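# Remove the cord tied around a bunch of flowers

## Task

Get the cord off the flower bunch without deforming the stems or squashing the blossoms.

## Robot and tools

Robot: two arms, left_arm and right_arm, each a six-joint arm with a parallel two-finger gripper and a camera on the wrist. Scene frame: origin at table-top height, midway between the nominal bases, +x out over the table, +y toward left_arm, +z up. Arm names do not match image sides. Calibrated bases: left_arm at (+0.018, +0.325, 0) m, right_arm at (-0.033, -0.322, 0) m, both turned only slightly about z. Each arm reports its hand pose (end_effector_position in metres, end_effector_quat_wxyz) in its own base frame. That point sits between the finger pads, about 1 cm behind the tips. Fingers point along the gripper's +z axis and open and close along its y axis. Fixed cameras and the table use the scene frame. A camera-stand is bolted behind the arms. Loose objects may occasionally be nudged by an outside push.

Row layout (used by execute_actions and move): one flat list of 14 numbers covering both arms, each in [-1, 1]. Order: left dx, dy, dz, rx, ry, rz, opening, then the same seven for right. dx..rz are offsets, not poses. They are measured along that arm's own base axes from its Hand target at the start of the action or move, and the gripper rotates about its Hand target position. Scale: 1.0 = 0.6 m for dx/dy/dz and 180 degrees for rx/ry/rz. rx, ry, rz form a single rotation vector. A dx,dy,dz vector longer than 1.0 may be shortened along its direction. Sending the same offset again moves the arm further. Opening is absolute, not an offset: +1 fully open (0.094 m), -1 closed. Writing 0 for opening commands a half-closed value, so to leave a gripper unchanged, send its current command again. To re-command an arm to its present Hand target, send six zeros for its pose.

execute_actions(actions, cameras): actions is a list of actions. Each action is up to 15 rows, one per 1/30 s control step, and a short action repeats its final row. Every row counts from the pose at the action's start, not from the previous row. Images are returned only for an empty actions list or when cameras names them (["all"], [] or a list of names).

move(target, speed, blend, opening_speed, grip_force, blocking, cameras): drives each gripper in a straight line to its target. target is one 14-number row or a list of up to 15 rows. Every row is an offset from the same starting Hand targets, not from the previous row. speed: m/s, 0.002 to 2.9, default 0.25; rotation is capped at twice that value in rad/s. Give one value, or one per target. blend: corner rounding in metres for a list; 0 means stop at each point. opening_speed: rate of change of the opening per second on the -1..+1 scale, minimum 0.2. Use it to close gently on anything fragile. grip_force: newtons per finger pad, 10 to 50. Give one value or one per arm. It stays in effect until changed, and lower values close more slowly. blocking=false returns after about 0.5 s while the move keeps going. A move is capped at 10 s in total. It does not steer around obstacles or the other arm, and a faster move hits harder. The result includes a move: line with the outcome: done, off_target, moving, held or fault. limits=paced means the command was clipped, and limits=held means steps were withheld.

wait(seconds 0-10) lets the scene run. stop brakes a running move. zoom_image(camera, region [x0,y0,x1,y1] in pixels, at most 504x504) gives a closer view of a camera's latest image. read_manual returns licence text only. finished_scene(scene) ends the scene and cannot be reversed. Cameras: cam_head_left, cam_head_right, cam_high, cam_low, cam_left_wrist, cam_right_wrist, all 672x504.

Reading results: Hand target is the last commanded pose after clipping. The gripper often comes to rest short of it, by up to a few cm, because of friction or load. This is not evidence of contact. If it stays short, send the remaining distance as an offset. Commanded orientation is clipped to within 40 degrees of the measured one at each step. grip_measured is the measured opening on the command scale. With nothing held it reads slightly wide; it reads narrower than the object when squeezing. It tracks the command, so it will not show the moment of contact. Squeeze force rises about 1 N per 0.001 below first touch and then jumps to the limit near 20 N. For the flowers, use a low grip_force and a slow opening_speed. To let go, command an opening well above grip_measured. Joint velocities within noise means the arm is at rest. Joint torques include the arm's weight, and numbers 1 to 3 wrap at ±28 N m.

Avoid: dropping objects or pushing anything off the table, which fails the task; slamming into or hard pressing on fixtures; any contact between the two arms, grippers or wrist cameras, since the clearance check does not catch these; loading a wrist-camera cable, which counts as touching; routing paths near an arm's own base; leaving an arm pushing against something, so move its target back past the gripper. Holding loads or stretching out for long heats the motors. MOTOR HOT appears at 75 °C. At 90 °C the arm folds up and is lost for the rest of the scene. The cord must stay off the flowers after the robot lets go, and the stems and blooms must keep their shape.

Each tool is called as name(argument=value, ...), one argument or row to a line, values as JSON.

## Session

execute_actions(
  actions=[],
)

Scene clock: 0.00 s.
left_arm: end_effector_position=(+0.3855, +0.0015, +0.1189) grip_measured=+1.000 end_effector_quat_wxyz=(+0.615, +0.001, +0.788, +0.022) | right_arm: end_effector_position=(+0.4181, +0.0299, +0.1055) grip_measured=+1.000 end_effector_quat_wxyz=(+0.592, -0.047, +0.805, -0.006)
Joint positions: left_arm=[-0.026 1.459 0.294 0.919 -0.058 0.023 0.094] | right_arm=[0.083 1.605 0.436 0.865 0.033 -0.057 0.094]
Joint velocities: within noise
Joint torques (N m): no reading
Motor temperatures (°C): left_arm=[27 29 30 27 25 26 27] | right_arm=[24 24 28 29 27 25 27]
Heat: left arm: 30 °C; right arm: 29 °C.
Hand target: left_arm +0.3885, +0.0014, +0.1275; +0.625, +0.001, +0.780, +0.022 | right_arm +0.4179, +0.0299, +0.1043; +0.589, -0.047, +0.807, -0.005
Tool commands: left_gripper/opening=+1.0 right_gripper/opening=+1.0

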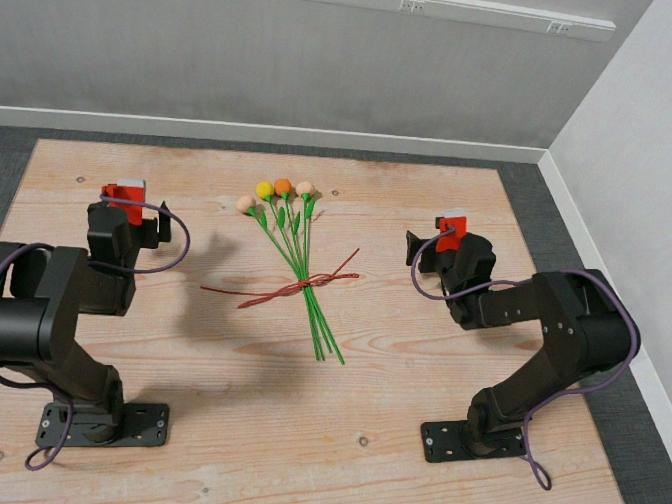

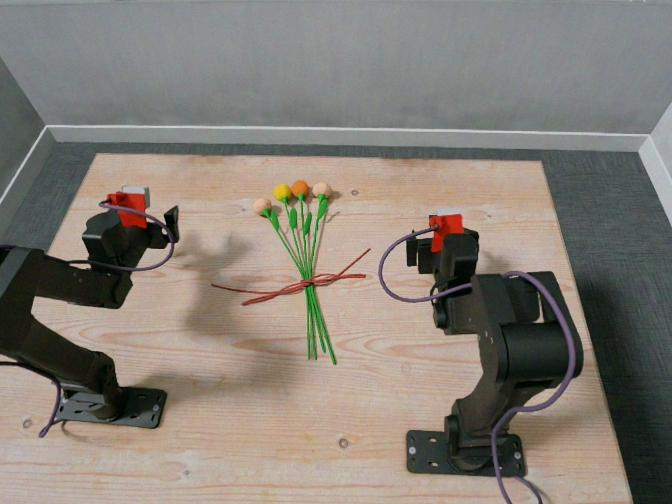

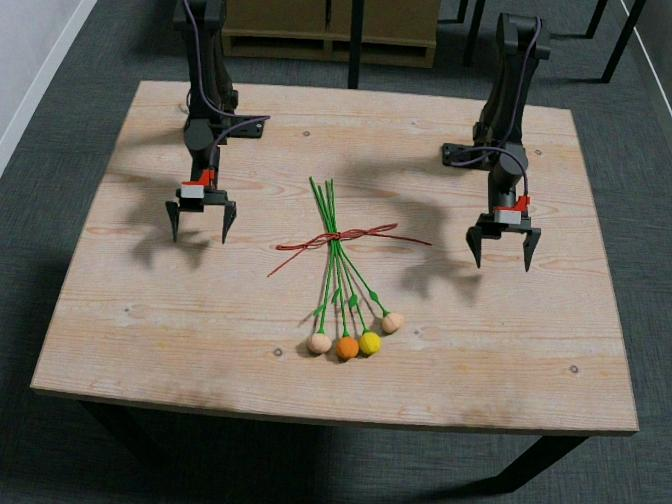

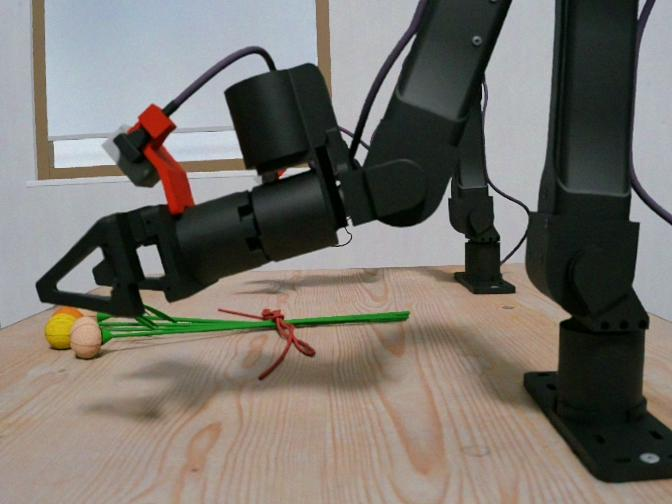

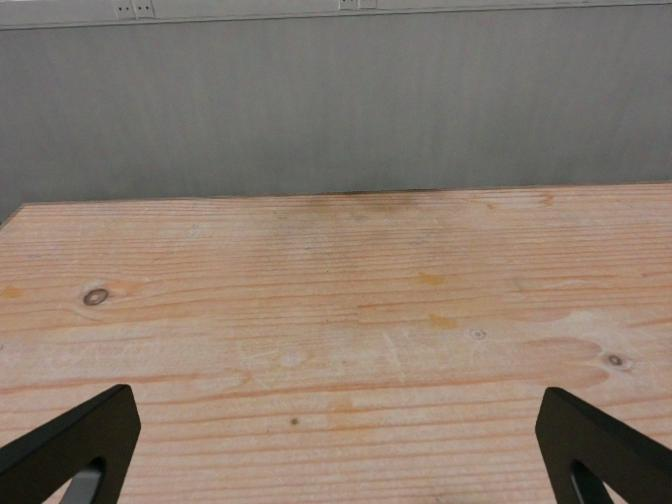

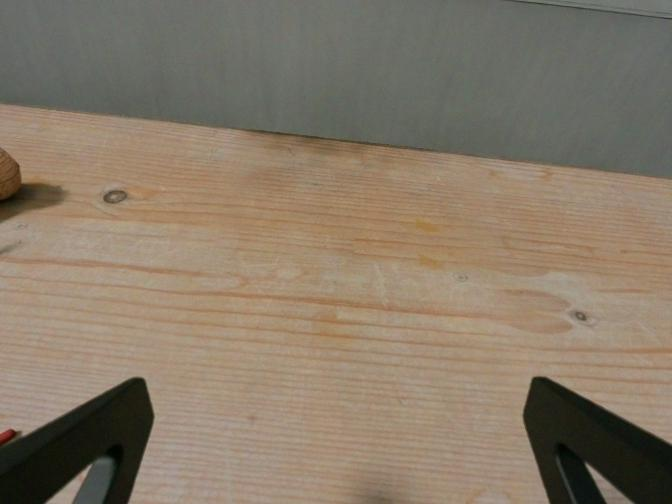

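zoom_image(
  camera="cam_head_left",
  region=[190, 160, 380, 380],
)

zoom_image(
  camera="cam_high",
  region=[250, 160, 450, 310],
)

zoom_image(
  camera="cam_low",
  region=[30, 290, 430, 400],
)

zoom_image(
  camera="cam_head_right",
  region=[200, 230, 380, 320],
)

Scaled by 2.291 from the camera's 672x504 image, which has a finer 960x720 frame.

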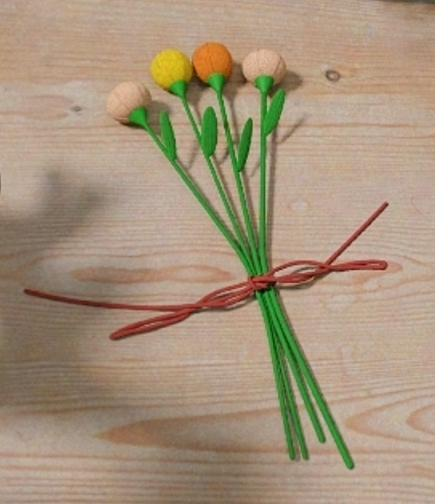

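Scaled by 2.520 from the camera's 672x504 image, which has a finer 960x720 frame.

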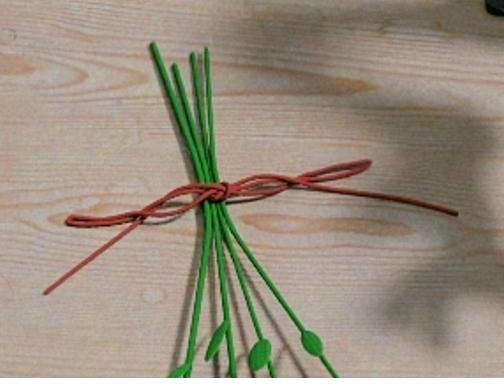

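Scaled by 1.260 from the camera's 672x504 image, which has a finer 960x720 frame.

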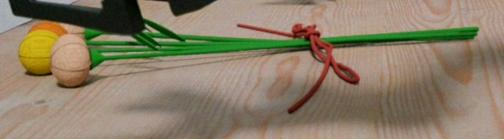

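Scaled by 2.800 from the camera's 672x504 image, which has a finer 960x720 frame.

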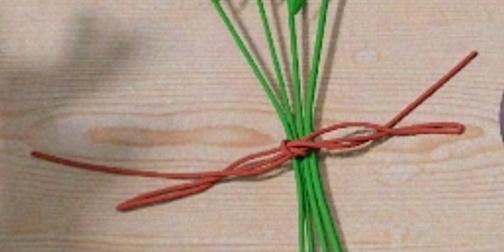

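move(
  target=[-0.08, -0.554, 0.2, -0.0151, 0.43, 0.0007, 1, 0,0,0,0,0,0,1],
  cameras=["cam_left_wrist","cam_head_left","cam_low"],
)

Scene clock: 5.87 s.
left_arm: end_effector_position=(+0.3371, -0.3296, +0.2421) grip_measured=+1.000 end_effector_quat_wxyz=(+0.131, +0.006, +0.983, -0.125) | right_arm: end_effector_position=(+0.4181, +0.0299, +0.1055) grip_measured=+1.000 end_effector_quat_wxyz=(+0.592, -0.047, +0.805, -0.006)
Joint positions: left_arm=[-0.778 2.197 2.562 -1.571 -0.003 -0.765 0.094] | right_arm=[0.083 1.605 0.436 0.865 0.033 -0.057 0.094]
Joint torques (N m): left_arm=[0.47 -11.37 8.68 0.89 -0.01 -0.14] | right_arm=[-0.02 -6.94 5.31 1.79 -0.03 -0.01]
Heat: left arm: 31 °C; right arm: 31 °C.
Hand target: left_arm +0.3405, -0.3309, +0.2476; +0.000, +0.000, +1.000, +0.000 | right_arm +0.4179, +0.0300, +0.1043; +0.589, -0.047, +0.807, -0.005
Off the commanded pose: left_arm 0.007 m, 21 deg | right_arm 0.001 m, 0 deg.
joint sent to its limit (left arm) — joint 4 (wrist pitch), lower limit. The joint targets are off in orientation, not in position.
move: off_target (left_arm)
camera_calibration:
cam_left_wrist: T_world_to_cam=[[-0.0496846, -0.969598, 0.239606, -0.359309], [-0.981415, 0.0919173, 0.16845, 0.359442], [-0.185353, -0.226784, -0.956145, 0.306703], [0, 0, 0, 1]] pos_world=[0.391758, -0.311869, 0.318798]
Images, in order (width x height): cam_head_left 672x504, cam_low 672x504, cam_left_wrist 672x504.

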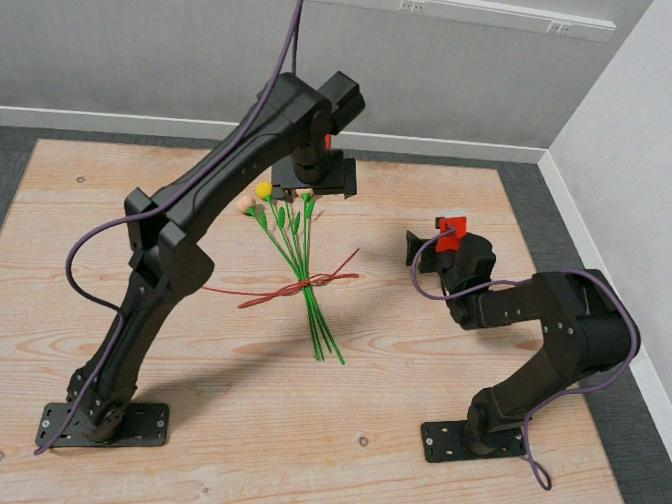

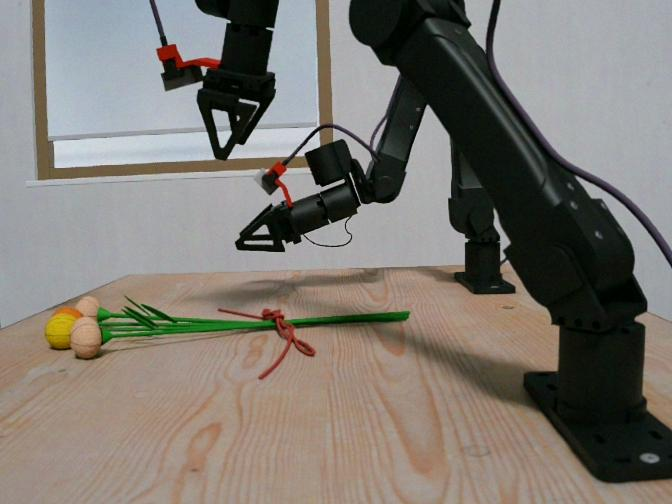

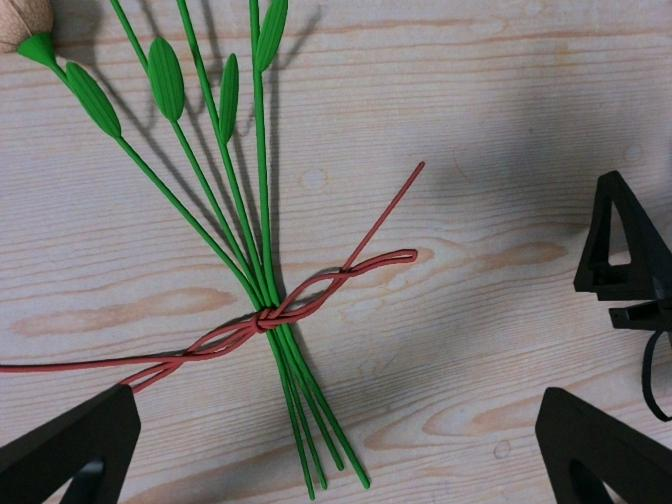

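zoom_image(
  camera="cam_left_wrist",
  region=[110, 220, 440, 420],
)

zoom_image(
  camera="cam_left_wrist",
  region=[200, 270, 340, 370],
)

zoom_image(
  camera="cam_low",
  region=[200, 290, 340, 390],
)

Scaled by 1.527 from the camera's 672x504 image, which has a finer 960x720 frame.

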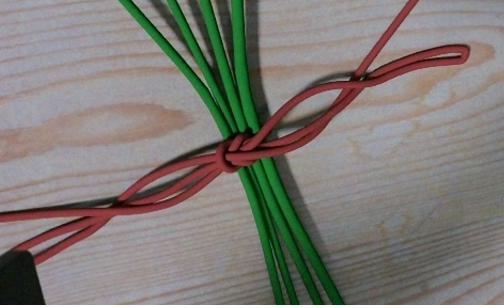

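Scaled by 3.600 from the camera's 672x504 image, which has a finer 960x720 frame.

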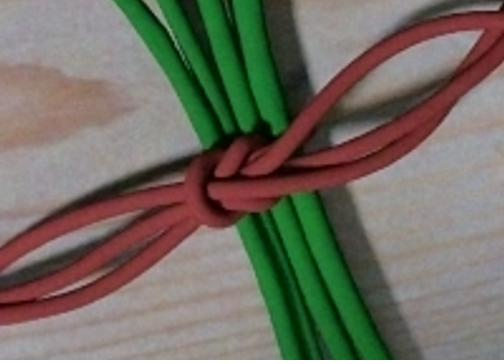

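Scaled by 3.600 from the camera's 672x504 image, which has a finer 960x720 frame.

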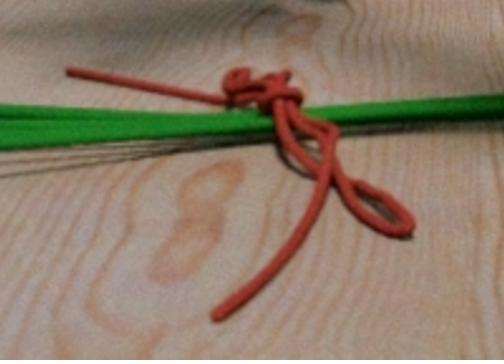

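move(
  target=[-0.125, 0.305, -0.246, 0, 0, -0.5, 0.2, 0,0,0,0,0,0,1],
  cameras=["cam_left_wrist","cam_head_left","cam_low"],
)

Scene clock: 13.17 s.
left_arm: end_effector_position=(+0.2650, -0.1494, +0.0943) grip_measured=+0.202 end_effector_quat_wxyz=(-0.015, +0.705, +0.709, -0.003) | right_arm: end_effector_position=(+0.4181, +0.0299, +0.1055) grip_measured=+1.000 end_effector_quat_wxyz=(+0.592, -0.047, +0.805, -0.006)
Joint positions: left_arm=[-0.518 1.732 1.355 -1.225 -0.002 1.048 0.056] | right_arm=[0.083 1.605 0.436 0.865 0.033 -0.057 0.094]
Joint torques (N m): left_arm=[0.42 -11.29 5.18 0.33 0.11 0.04] | right_arm=[0.02 -7.05 5.3 1.8 -0.02 -0.03]
Heat: left arm: 31 °C; right arm: 33 °C.
Hand target: left_arm +0.2655, -0.1480, +0.1000; +0.000, +0.707, +0.707, +0.000 | right_arm +0.4179, +0.0300, +0.1043; +0.589, -0.047, +0.807, -0.005
Off the commanded pose: left_arm 0.006 m, 2 deg | right_arm 0.001 m, 0 deg.
move: done
camera_calibration:
cam_left_wrist: T_world_to_cam=[[-0.999756, 0.00109191, 0.0220445, 0.264579], [0.0108546, 0.893969, 0.447997, 0.127535], [-0.0192179, 0.448127, -0.893763, 0.24384], [0, 0, 0, 1]] pos_world=[0.267817, -0.223572, 0.154967]
Images, in order (width x height): cam_head_left 672x504, cam_low 672x504, cam_left_wrist 672x504.

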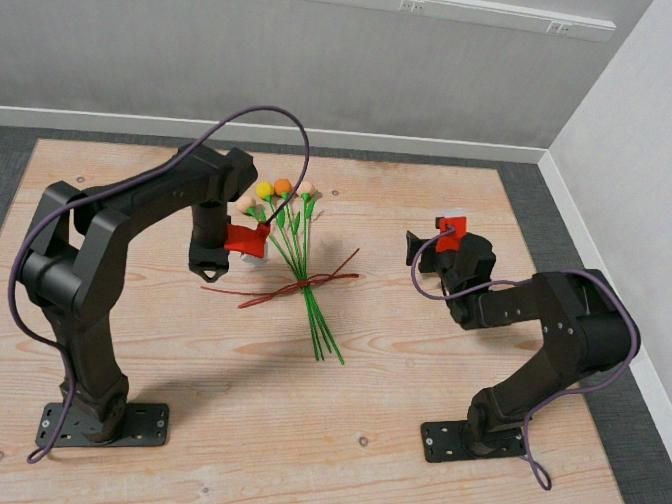

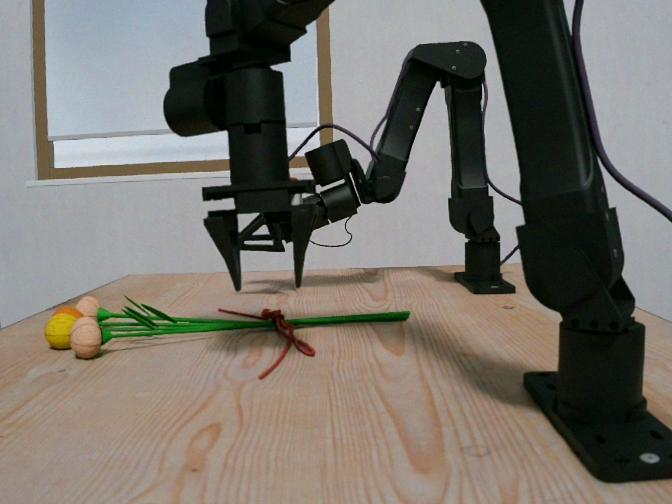

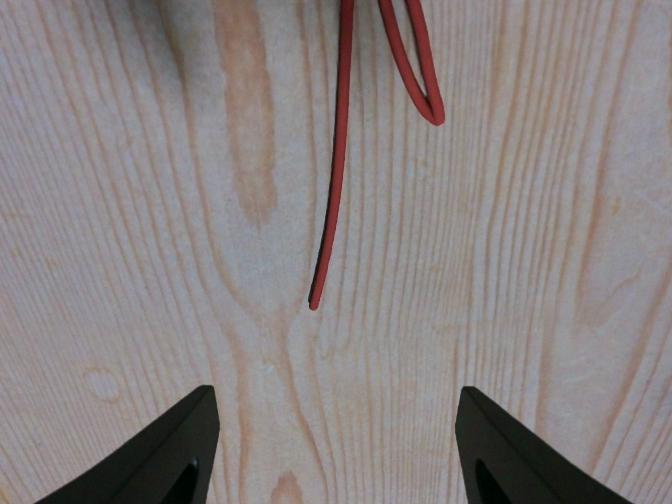

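move(
  target=[0.004, 0, -0.12, 0, 0, 0, 0.2, 0,0,0,0,0,0,1],
  cameras=["cam_left_wrist","cam_low"],
  speed=0.15,
)

Scene clock: 14.83 s.
left_arm: end_effector_position=(+0.2672, -0.1493, +0.0308) grip_measured=+0.202 end_effector_quat_wxyz=(-0.002, +0.706, +0.708, +0.001) | right_arm: end_effector_position=(+0.4181, +0.0299, +0.1055) grip_measured=+1.000 end_effector_quat_wxyz=(+0.592, -0.047, +0.805, -0.006)
Joint positions: left_arm=[-0.514 1.775 1.146 -0.944 -0.003 1.053 0.056] | right_arm=[0.083 1.605 0.436 0.865 0.033 -0.057 0.094]
Joint torques (N m): left_arm=[0.31 -8.02 5.42 0.42 0.06 0.08] | right_arm=[-0.05 -7.05 5.24 1.81 -0.04 0]
Motor temperatures (°C): left_arm=[27 30 31 28 25 26 27] | right_arm=[24 25 29 34 27 25 27]
Heat: left arm: 31 °C; right arm: 34 °C.
Hand target: left_arm +0.2679, -0.1481, +0.0280; +0.000, +0.707, +0.707, +0.000 | right_arm +0.4179, +0.0300, +0.1043; +0.589, -0.047, +0.807, -0.005
Off the commanded pose: left_arm 0.003 m, 0 deg | right_arm 0.001 m, 0 deg.
move: done
camera_calibration:
cam_left_wrist: T_world_to_cam=[[-0.999992, 0.00270823, -0.00300689, 0.269136], [0.00112746, 0.90008, 0.435724, 0.159749], [0.00388648, 0.435717, -0.900075, 0.179199], [0, 0, 0, 1]] pos_world=[0.268257, -0.222596, 0.0924957]
Images, in order (width x height): cam_low 672x504, cam_left_wrist 672x504.

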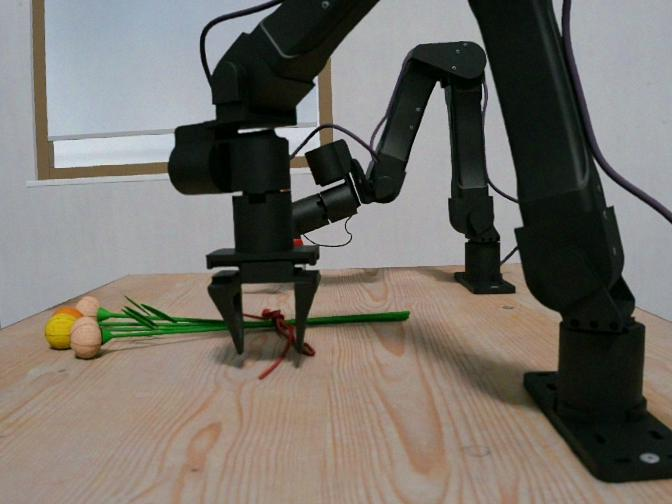

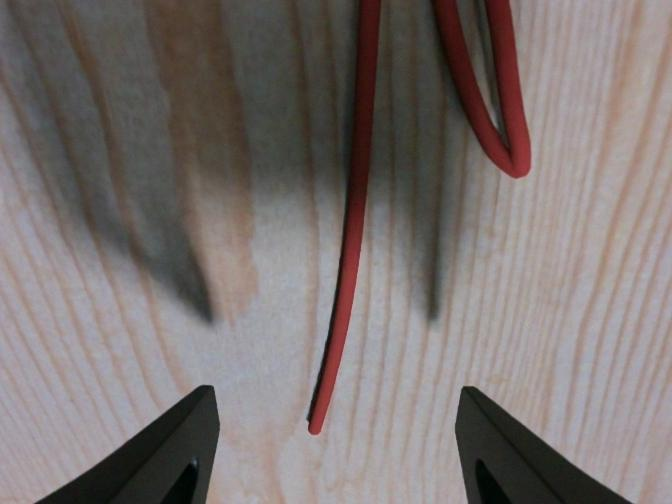

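move(
  target=[0.0, 0, -0.0275, 0, 0, 0, 0.0, 0,0,0,0,0,0,1],
  cameras=["cam_left_wrist","cam_low"],
  speed=0.05,
)

Scene clock: 16.13 s.
left_arm: end_effector_position=(+0.2686, -0.1501, +0.0163) grip_measured=+0.002 end_effector_quat_wxyz=(+0.002, +0.706, +0.708, +0.002) | right_arm: end_effector_position=(+0.4181, +0.0299, +0.1055) grip_measured=+1.000 end_effector_quat_wxyz=(+0.592, -0.047, +0.805, -0.006)
Joint positions: left_arm=[-0.514 1.797 1.11 -0.879 -0.003 1.053 0.047] | right_arm=[0.083 1.605 0.436 0.865 0.033 -0.057 0.094]
Joint torques (N m): left_arm=[0.62 -7.61 4.92 0.45 0.06 0.05] | right_arm=[0.03 -6.97 5.18 1.8 -0.04 -0.03]
Heat: left arm: 31 °C; right arm: 34 °C.
Hand target: left_arm +0.2679, -0.1481, +0.0115; +0.000, +0.707, +0.707, +0.000 | right_arm +0.4179, +0.0300, +0.1043; +0.589, -0.047, +0.807, -0.005
Off the commanded pose: left_arm 0.005 m, 0 deg | right_arm 0.001 m, 0 deg.
move: done
camera_calibration:
cam_left_wrist: T_world_to_cam=[[-0.999953, 0.00275619, -0.00928125, 0.270595], [-0.00152936, 0.901623, 0.43252, 0.167831], [0.0095603, 0.432514, -0.901577, 0.16447], [0, 0, 0, 1]] pos_world=[0.269267, -0.223202, 0.078203]
Images, in order (width x height): cam_low 672x504, cam_left_wrist 672x504.

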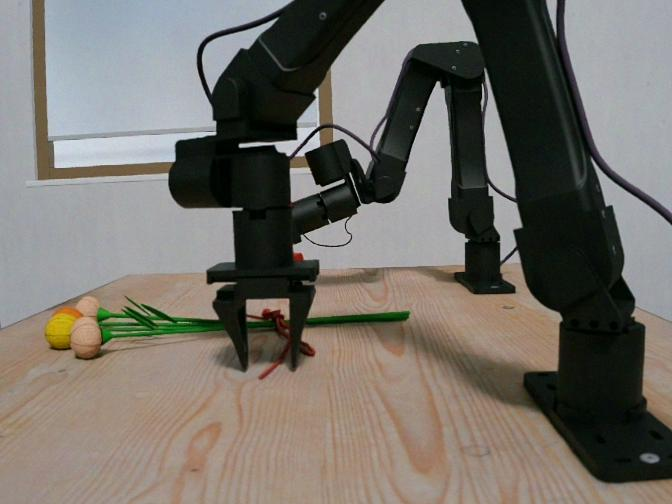

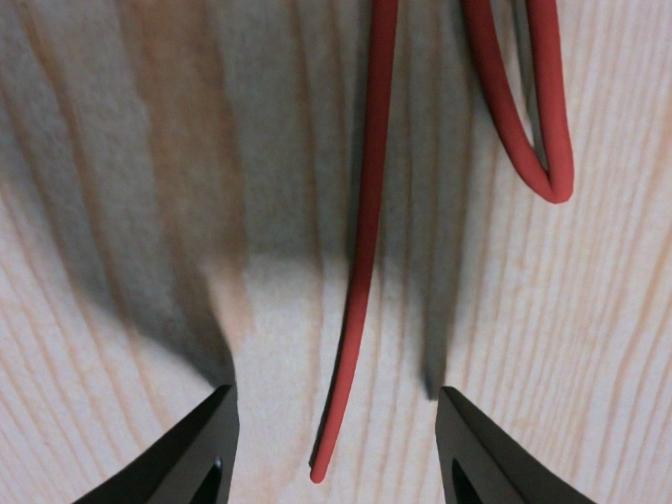

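move(
  target=[
    [0.0, 0, -0.007, 0, 0, 0, 0.0, 0,0,0,0,0,0,1],
    [0.0, 0, -0.007, 0, 0, 0, -1, 0,0,0,0,0,0,1],
  ],
  cameras=["cam_left_wrist","cam_low"],
  speed=0.05,
  grip_force=30,
)

Scene clock: 19.77 s.
left_arm: end_effector_position=(+0.2689, -0.1503, +0.0123) grip_measured=-0.922 end_effector_quat_wxyz=(+0.003, +0.706, +0.708, +0.002) | right_arm: end_effector_position=(+0.4181, +0.0299, +0.1055) grip_measured=+1.000 end_effector_quat_wxyz=(+0.592, -0.047, +0.805, -0.006)
Joint positions: left_arm=[-0.514 1.804 1.101 -0.862 -0.003 1.053 0.004] | right_arm=[0.083 1.605 0.436 0.865 0.033 -0.057 0.094]
Joint torques (N m): left_arm=[0.53 -7.75 4.85 0.4 0.04 0.06] | right_arm=[-0.06 -6.95 5.31 1.83 -0.01 -0.02]
Heat: left arm: 31 °C; right arm: 35 °C.
Hand target: left_arm +0.2679, -0.1481, +0.0072; +0.000, +0.707, +0.707, +0.000 | right_arm +0.4179, +0.0300, +0.1043; +0.589, -0.047, +0.807, -0.005
Off the commanded pose: left_arm 0.006 m, 0 deg | right_arm 0.001 m, 0 deg.
grip_force (N): 30, 30
move: done
camera_calibration:
cam_left_wrist: T_world_to_cam=[[-0.999939, 0.0027556, -0.0107151, 0.270964], [-0.00214173, 0.901955, 0.431824, 0.16999], [0.0108544, 0.431821, -0.901894, 0.160559], [0, 0, 0, 1]] pos_world=[0.269569, -0.223403, 0.0743047]
Images, in order (width x height): cam_low 672x504, cam_left_wrist 672x504.

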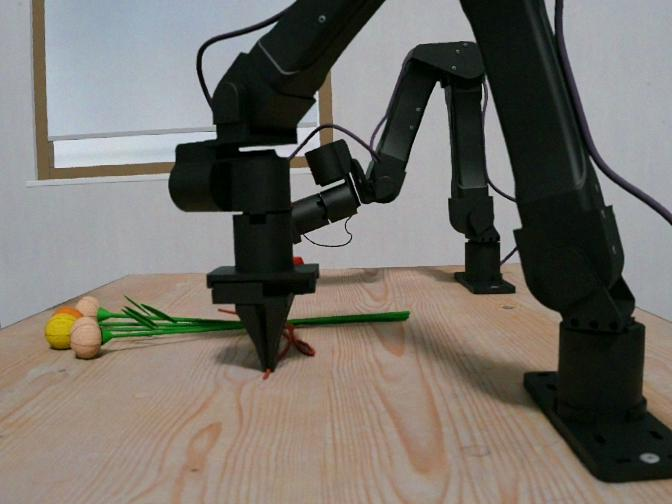

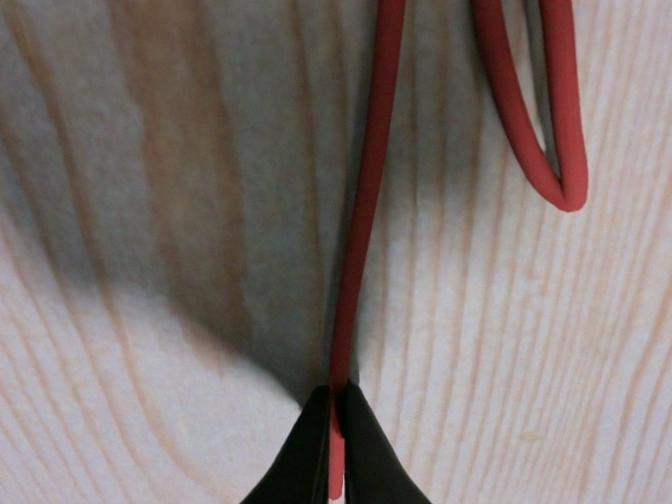

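move(
  target=[0,0,0,0,0,0,-1,-0.019,0.27,0.0,0.1578,0.3813,-0.2424,0.2],
  cameras=["cam_right_wrist","cam_head_right","cam_low"],
)

Scene clock: 24.17 s.
left_arm: end_effector_position=(+0.2689, -0.1503, +0.0123) grip_measured=-0.923 end_effector_quat_wxyz=(+0.003, +0.706, +0.708, +0.002) | right_arm: end_effector_position=(+0.4069, +0.1912, +0.1164) grip_measured=+0.202 end_effector_quat_wxyz=(+0.015, +0.369, +0.929, +0.012)
Joint positions: left_arm=[-0.514 1.804 1.101 -0.862 -0.003 1.053 0.004] | right_arm=[0.439 2.283 2.236 -1.485 0.004 1.195 0.056]
Joint torques (N m): left_arm=[0.57 -7.66 4.74 0.51 0.06 0.05] | right_arm=[0.13 -10.77 7.65 0.19 -0.04 0.1]
Heat: left arm: 31 °C; right arm: 34 °C.
Hand target: left_arm +0.2679, -0.1481, +0.0072; +0.000, +0.707, +0.707, +0.000 | right_arm +0.4064, +0.1919, +0.1044; +0.000, +0.374, +0.927, +0.000
Off the commanded pose: left_arm 0.006 m, 0 deg | right_arm 0.012 m, 2 deg.
grip_force (N): 30, 30
move: off_target (right_arm)
camera_calibration:
cam_right_wrist: T_world_to_cam=[[-0.683684, -0.7288, -0.037771, 0.42128], [-0.678362, 0.61558, 0.401107, 0.151451], [-0.269076, 0.299853, -0.915252, 0.246915], [0, 0, 0, 1]] pos_world=[0.4572, 0.139761, 0.181154]
Images, in order (width x height): cam_head_right 672x504, cam_low 672x504, cam_right_wrist 672x504.

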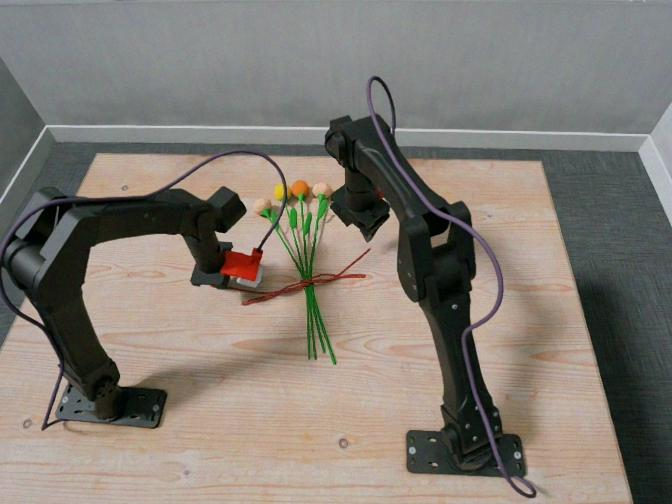

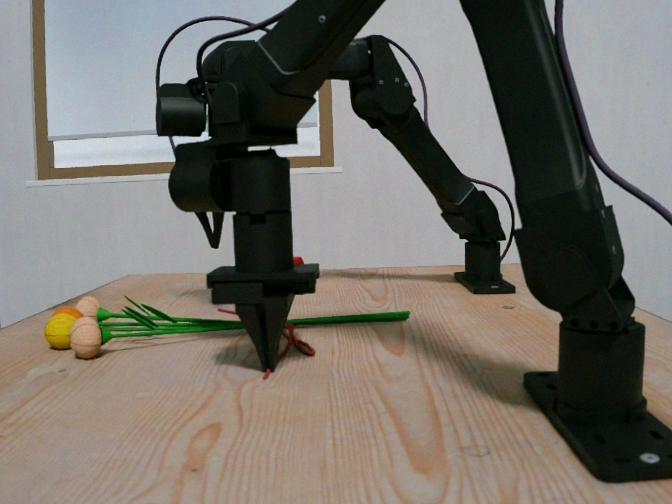

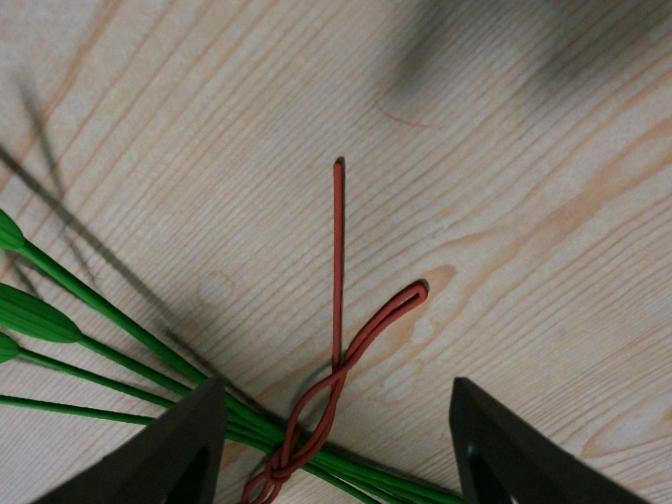

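move(
  target=[0,0,0,0,0,0,-1,0.013,-0.0125,-0.124,0,0,0,0.2],
  cameras=["cam_right_wrist","cam_low"],
  speed=0.12,
)

Scene clock: 25.80 s.
left_arm: end_effector_position=(+0.2689, -0.1503, +0.0123) grip_measured=-0.923 end_effector_quat_wxyz=(+0.003, +0.706, +0.708, +0.002) | right_arm: end_effector_position=(+0.4162, +0.1872, +0.0503) grip_measured=+0.202 end_effector_quat_wxyz=(+0.014, +0.375, +0.927, +0.013)
Joint positions: left_arm=[-0.514 1.804 1.101 -0.862 -0.003 1.053 0.004] | right_arm=[0.421 2.296 1.994 -1.23 0.003 1.19 0.056]
Joint torques (N m): left_arm=[0.34 -7.58 5.03 0.44 0.11 0.05] | right_arm=[-0.51 -11.25 4.96 0.47 -0.07 -0.07]
Heat: left arm: 31 °C; right arm: 34 °C.
Hand target: left_arm +0.2679, -0.1481, +0.0072; +0.000, +0.707, +0.707, +0.000 | right_arm +0.4144, +0.1843, +0.0299; +0.000, +0.375, +0.927, +0.000
Off the commanded pose: left_arm 0.006 m, 0 deg | right_arm 0.021 m, 2 deg.
grip_force (N): 30, 30
move: off_target (right_arm)
camera_calibration:
cam_right_wrist: T_world_to_cam=[[-0.692719, -0.720153, -0.038987, 0.424349], [-0.670684, 0.623372, 0.401983, 0.182014], [-0.265186, 0.304609, -0.914817, 0.187661], [0, 0, 0, 1]] pos_world=[0.465793, 0.13497, 0.115053]
Images, in order (width x height): cam_low 672x504, cam_right_wrist 672x504.

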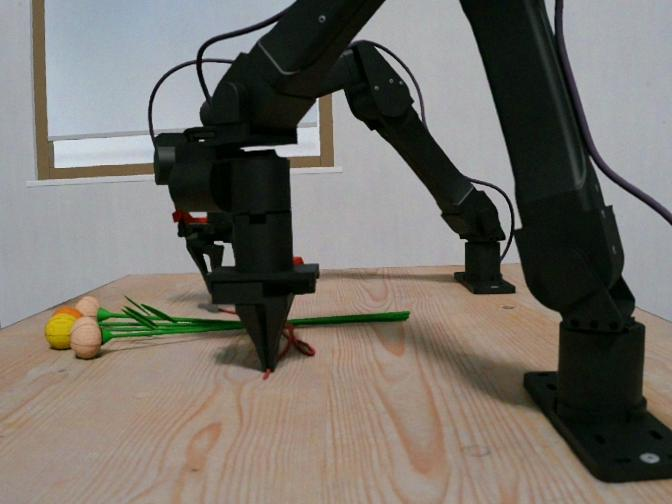

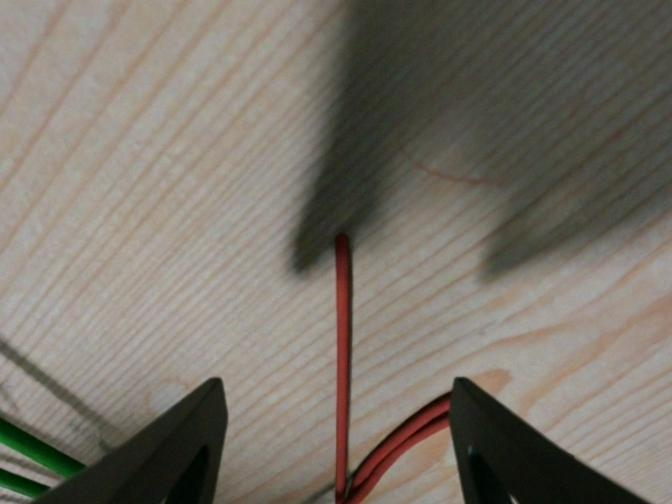

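move(
  target=[0,0,0,0,0,0,-1,0.0,0,-0.02,0,0,0,-0.4],
  cameras=["cam_right_wrist","cam_low"],
  speed=0.12,
)

Scene clock: 27.73 s.
left_arm: end_effector_position=(+0.2689, -0.1503, +0.0123) grip_measured=-0.923 end_effector_quat_wxyz=(+0.003, +0.706, +0.708, +0.002) | right_arm: end_effector_position=(+0.4181, +0.1881, +0.0424) grip_measured=-0.398 end_effector_quat_wxyz=(+0.018, +0.375, +0.927, +0.017)
Joint positions: left_arm=[-0.514 1.804 1.101 -0.862 -0.003 1.053 0.004] | right_arm=[0.421 2.296 1.962 -1.187 0.002 1.19 0.028]
Joint torques (N m): left_arm=[0.5 -7.73 4.75 0.47 0.08 0.04] | right_arm=[-0.49 -10.74 4.71 0.46 -0.08 -0.08]
Heat: left arm: 31 °C; right arm: 33 °C.
Hand target: left_arm +0.2679, -0.1481, +0.0072; +0.000, +0.707, +0.707, +0.000 | right_arm +0.4144, +0.1844, +0.0179; +0.000, +0.374, +0.927, +0.000
Off the commanded pose: left_arm 0.006 m, 0 deg | right_arm 0.025 m, 3 deg.
grip_force (N): 30, 30
move: off_target (right_arm)
camera_calibration:
cam_right_wrist: T_world_to_cam=[[-0.691987, -0.720222, -0.0493413, 0.426259], [-0.674921, 0.621176, 0.398274, 0.188191], [-0.256196, 0.308902, -0.915939, 0.176174], [0, 0, 0, 1]] pos_world=[0.467115, 0.13568, 0.107446]
Images, in order (width x height): cam_low 672x504, cam_right_wrist 672x504.

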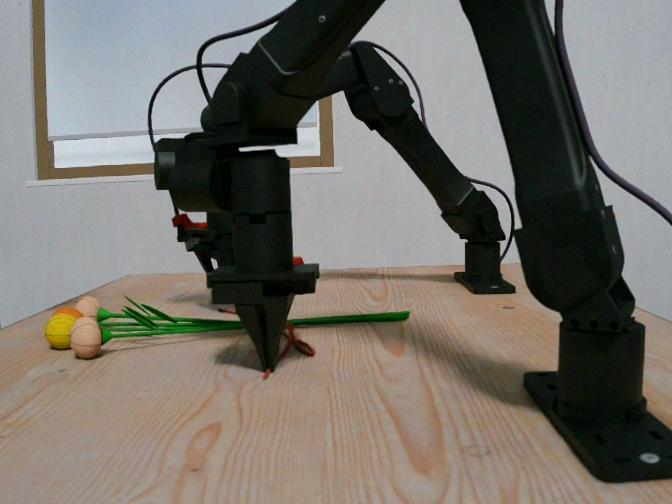

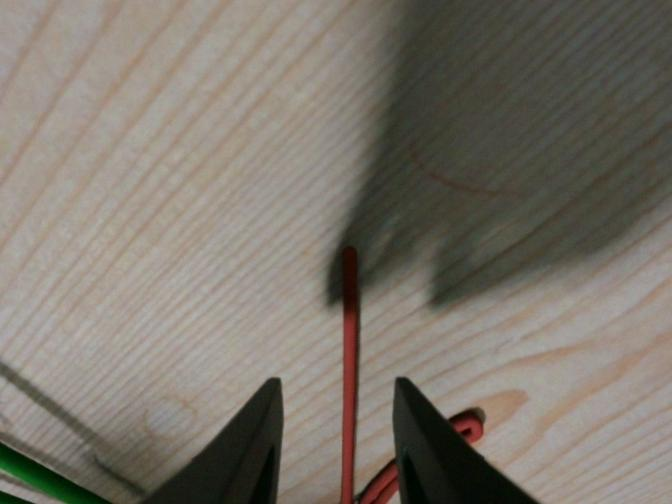

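move(
  target=[0,0,0,0,0,0,-1,0.0,0,-0.03,0,0,0,-0.2],
  cameras=["cam_right_wrist","cam_low"],
  speed=0.08,
)

Scene clock: 29.07 s.
left_arm: end_effector_position=(+0.2689, -0.1503, +0.0123) grip_measured=-0.923 end_effector_quat_wxyz=(+0.003, +0.706, +0.708, +0.002) | right_arm: end_effector_position=(+0.4182, +0.1882, +0.0218) grip_measured=-0.202 end_effector_quat_wxyz=(+0.015, +0.375, +0.927, +0.015)
Joint positions: left_arm=[-0.514 1.804 1.101 -0.862 -0.003 1.053 0.004] | right_arm=[0.421 2.316 1.915 -1.127 0.002 1.19 0.038]
Joint torques (N m): left_arm=[0.64 -7.42 4.97 0.45 0.02 0.09] | right_arm=[-0.5 -11.28 4.7 0.47 -0.05 -0.09]
Heat: left arm: 31 °C; right arm: 33 °C.
Hand target: left_arm +0.2679, -0.1481, +0.0072; +0.000, +0.707, +0.707, +0.000 | right_arm +0.4144, +0.1844, +0.0000; +0.000, +0.374, +0.927, +0.000
Off the commanded pose: left_arm 0.006 m, 0 deg | right_arm 0.023 m, 2 deg.
grip_force (N): 30, 30
move: off_target (right_arm)
camera_calibration:
cam_right_wrist: T_world_to_cam=[[-0.692284, -0.720356, -0.04278, 0.425297], [-0.672234, 0.622212, 0.40119, 0.195031], [-0.262381, 0.306496, -0.914995, 0.160329], [0, 0, 0, 1]] pos_world=[0.4676, 0.135875, 0.0866502]
Images, in order (width x height): cam_low 672x504, cam_right_wrist 672x504.

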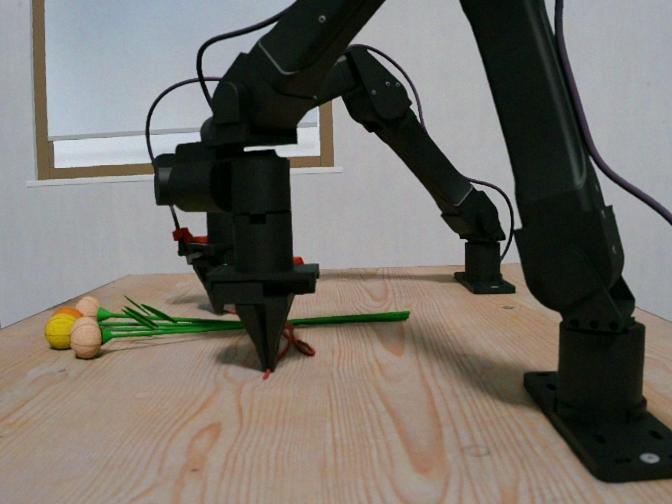

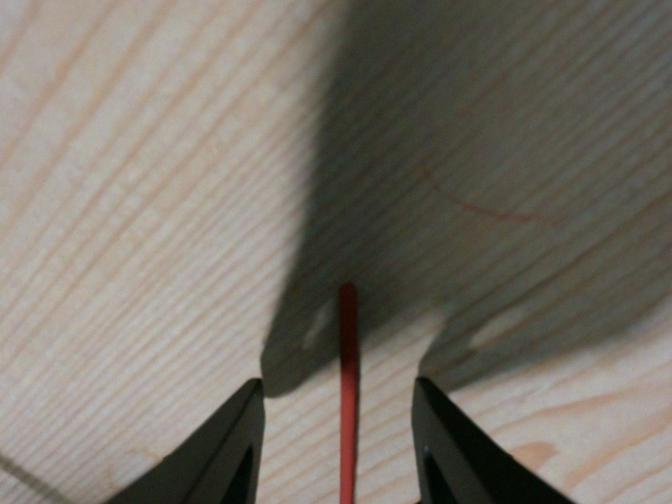

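move(
  target=[0,0,0,0,0,0,-1,0.0,0,-0.012,0,0,0,-0.2],
  cameras=["cam_right_wrist"],
  speed=0.08,
)

Scene clock: 29.90 s.
left_arm: end_effector_position=(+0.2689, -0.1503, +0.0123) grip_measured=-0.923 end_effector_quat_wxyz=(+0.003, +0.706, +0.708, +0.002) | right_arm: end_effector_position=(+0.4184, +0.1883, +0.0188) grip_measured=-0.202 end_effector_quat_wxyz=(+0.017, +0.375, +0.927, +0.016)
Joint positions: left_arm=[-0.514 1.804 1.101 -0.862 -0.003 1.053 0.004] | right_arm=[0.421 2.316 1.903 -1.112 0.002 1.19 0.038]
Joint torques (N m): left_arm=[0.54 -7.53 4.96 0.43 0.05 0.05] | right_arm=[-0.49 -10.78 4.26 0.57 -0.05 -0.07]
Heat: left arm: 31 °C; right arm: 33 °C.
Hand target: left_arm +0.2679, -0.1481, +0.0072; +0.000, +0.707, +0.707, +0.000 | right_arm +0.4143, +0.1843, -0.0072; +0.000, +0.374, +0.927, +0.000
Off the commanded pose: left_arm 0.006 m, 0 deg | right_arm 0.027 m, 3 deg.
grip_force (N): 30, 30
move: off_target (right_arm)
camera_calibration:
cam_right_wrist: T_world_to_cam=[[-0.692183, -0.720275, -0.0456749, 0.4255], [-0.673343, 0.621709, 0.400108, 0.19692], [-0.259792, 0.307703, -0.915329, 0.156231], [0, 0, 0, 1]] pos_world=[0.467706, 0.135978, 0.0836482]
Images, in order (width x height): cam_right_wrist 672x504.

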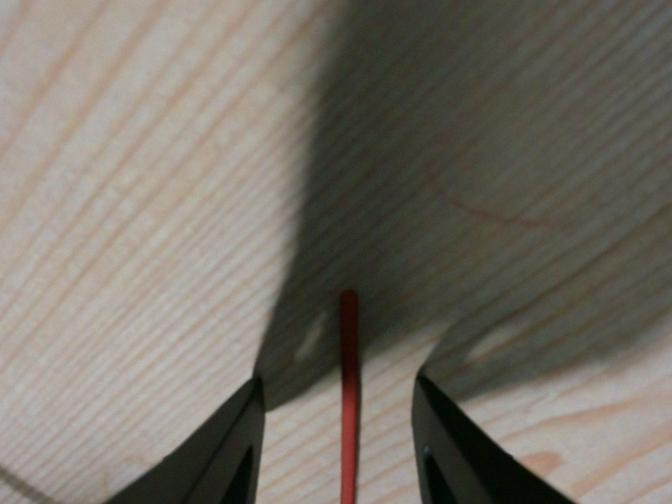

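move(
  target=[
    [0,0,0,0,0,0,-1,0.0,0,-0.009,0,0,0,-0.2],
    [0,0,0,0,0,0,-1,0.0,0,-0.009,0,0,0,-1],
  ],
  cameras=["cam_right_wrist", "cam_head_right"],
  speed=0.08,
)

Scene clock: 32.87 s.
left_arm: end_effector_position=(+0.2689, -0.1503, +0.0123) grip_measured=-0.923 end_effector_quat_wxyz=(+0.003, +0.706, +0.708, +0.002) | right_arm: end_effector_position=(+0.4153, +0.1869, +0.0177) grip_measured=-0.926 end_effector_quat_wxyz=(+0.012, +0.375, +0.927, +0.011)
Joint positions: left_arm=[-0.514 1.804 1.101 -0.862 -0.003 1.053 0.004] | right_arm=[0.421 2.316 1.899 -1.12 0.002 1.19 0.003]
Joint torques (N m): left_arm=[0.59 -7.8 4.7 0.46 0 0.06] | right_arm=[-0.49 -10.48 3.47 0.76 -0.05 -0.08]
Heat: left arm: 31 °C; right arm: 33 °C.
Hand target: left_arm +0.2679, -0.1481, +0.0072; +0.000, +0.707, +0.707, +0.000 | right_arm +0.4144, +0.1844, -0.0126; +0.000, +0.374, +0.927, +0.000
Off the commanded pose: left_arm 0.006 m, 0 deg | right_arm 0.030 m, 2 deg.
grip_force (N): 30, 30
move: off_target (right_arm); target 2's new opening was sent with right_arm's hand 0.031 m and 3 deg from that target
camera_calibration:
cam_right_wrist: T_world_to_cam=[[-0.692607, -0.720532, -0.0336062, 0.422196], [-0.668601, 0.623811, 0.404762, 0.193662], [-0.27068, 0.30281, -0.913804, 0.16027], [0, 0, 0, 1]] pos_world=[0.465281, 0.134866, 0.082257]
Images, in order (width x height): cam_head_right 672x504, cam_right_wrist 672x504.

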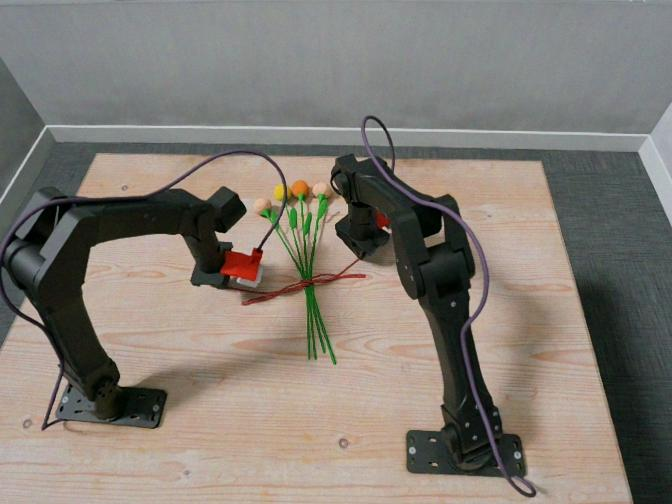

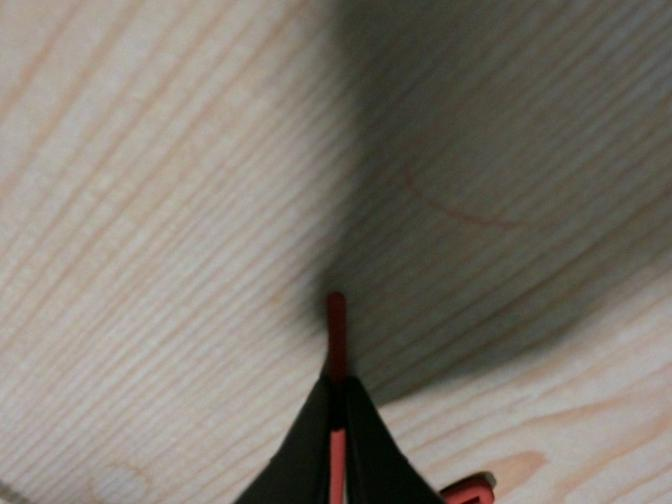

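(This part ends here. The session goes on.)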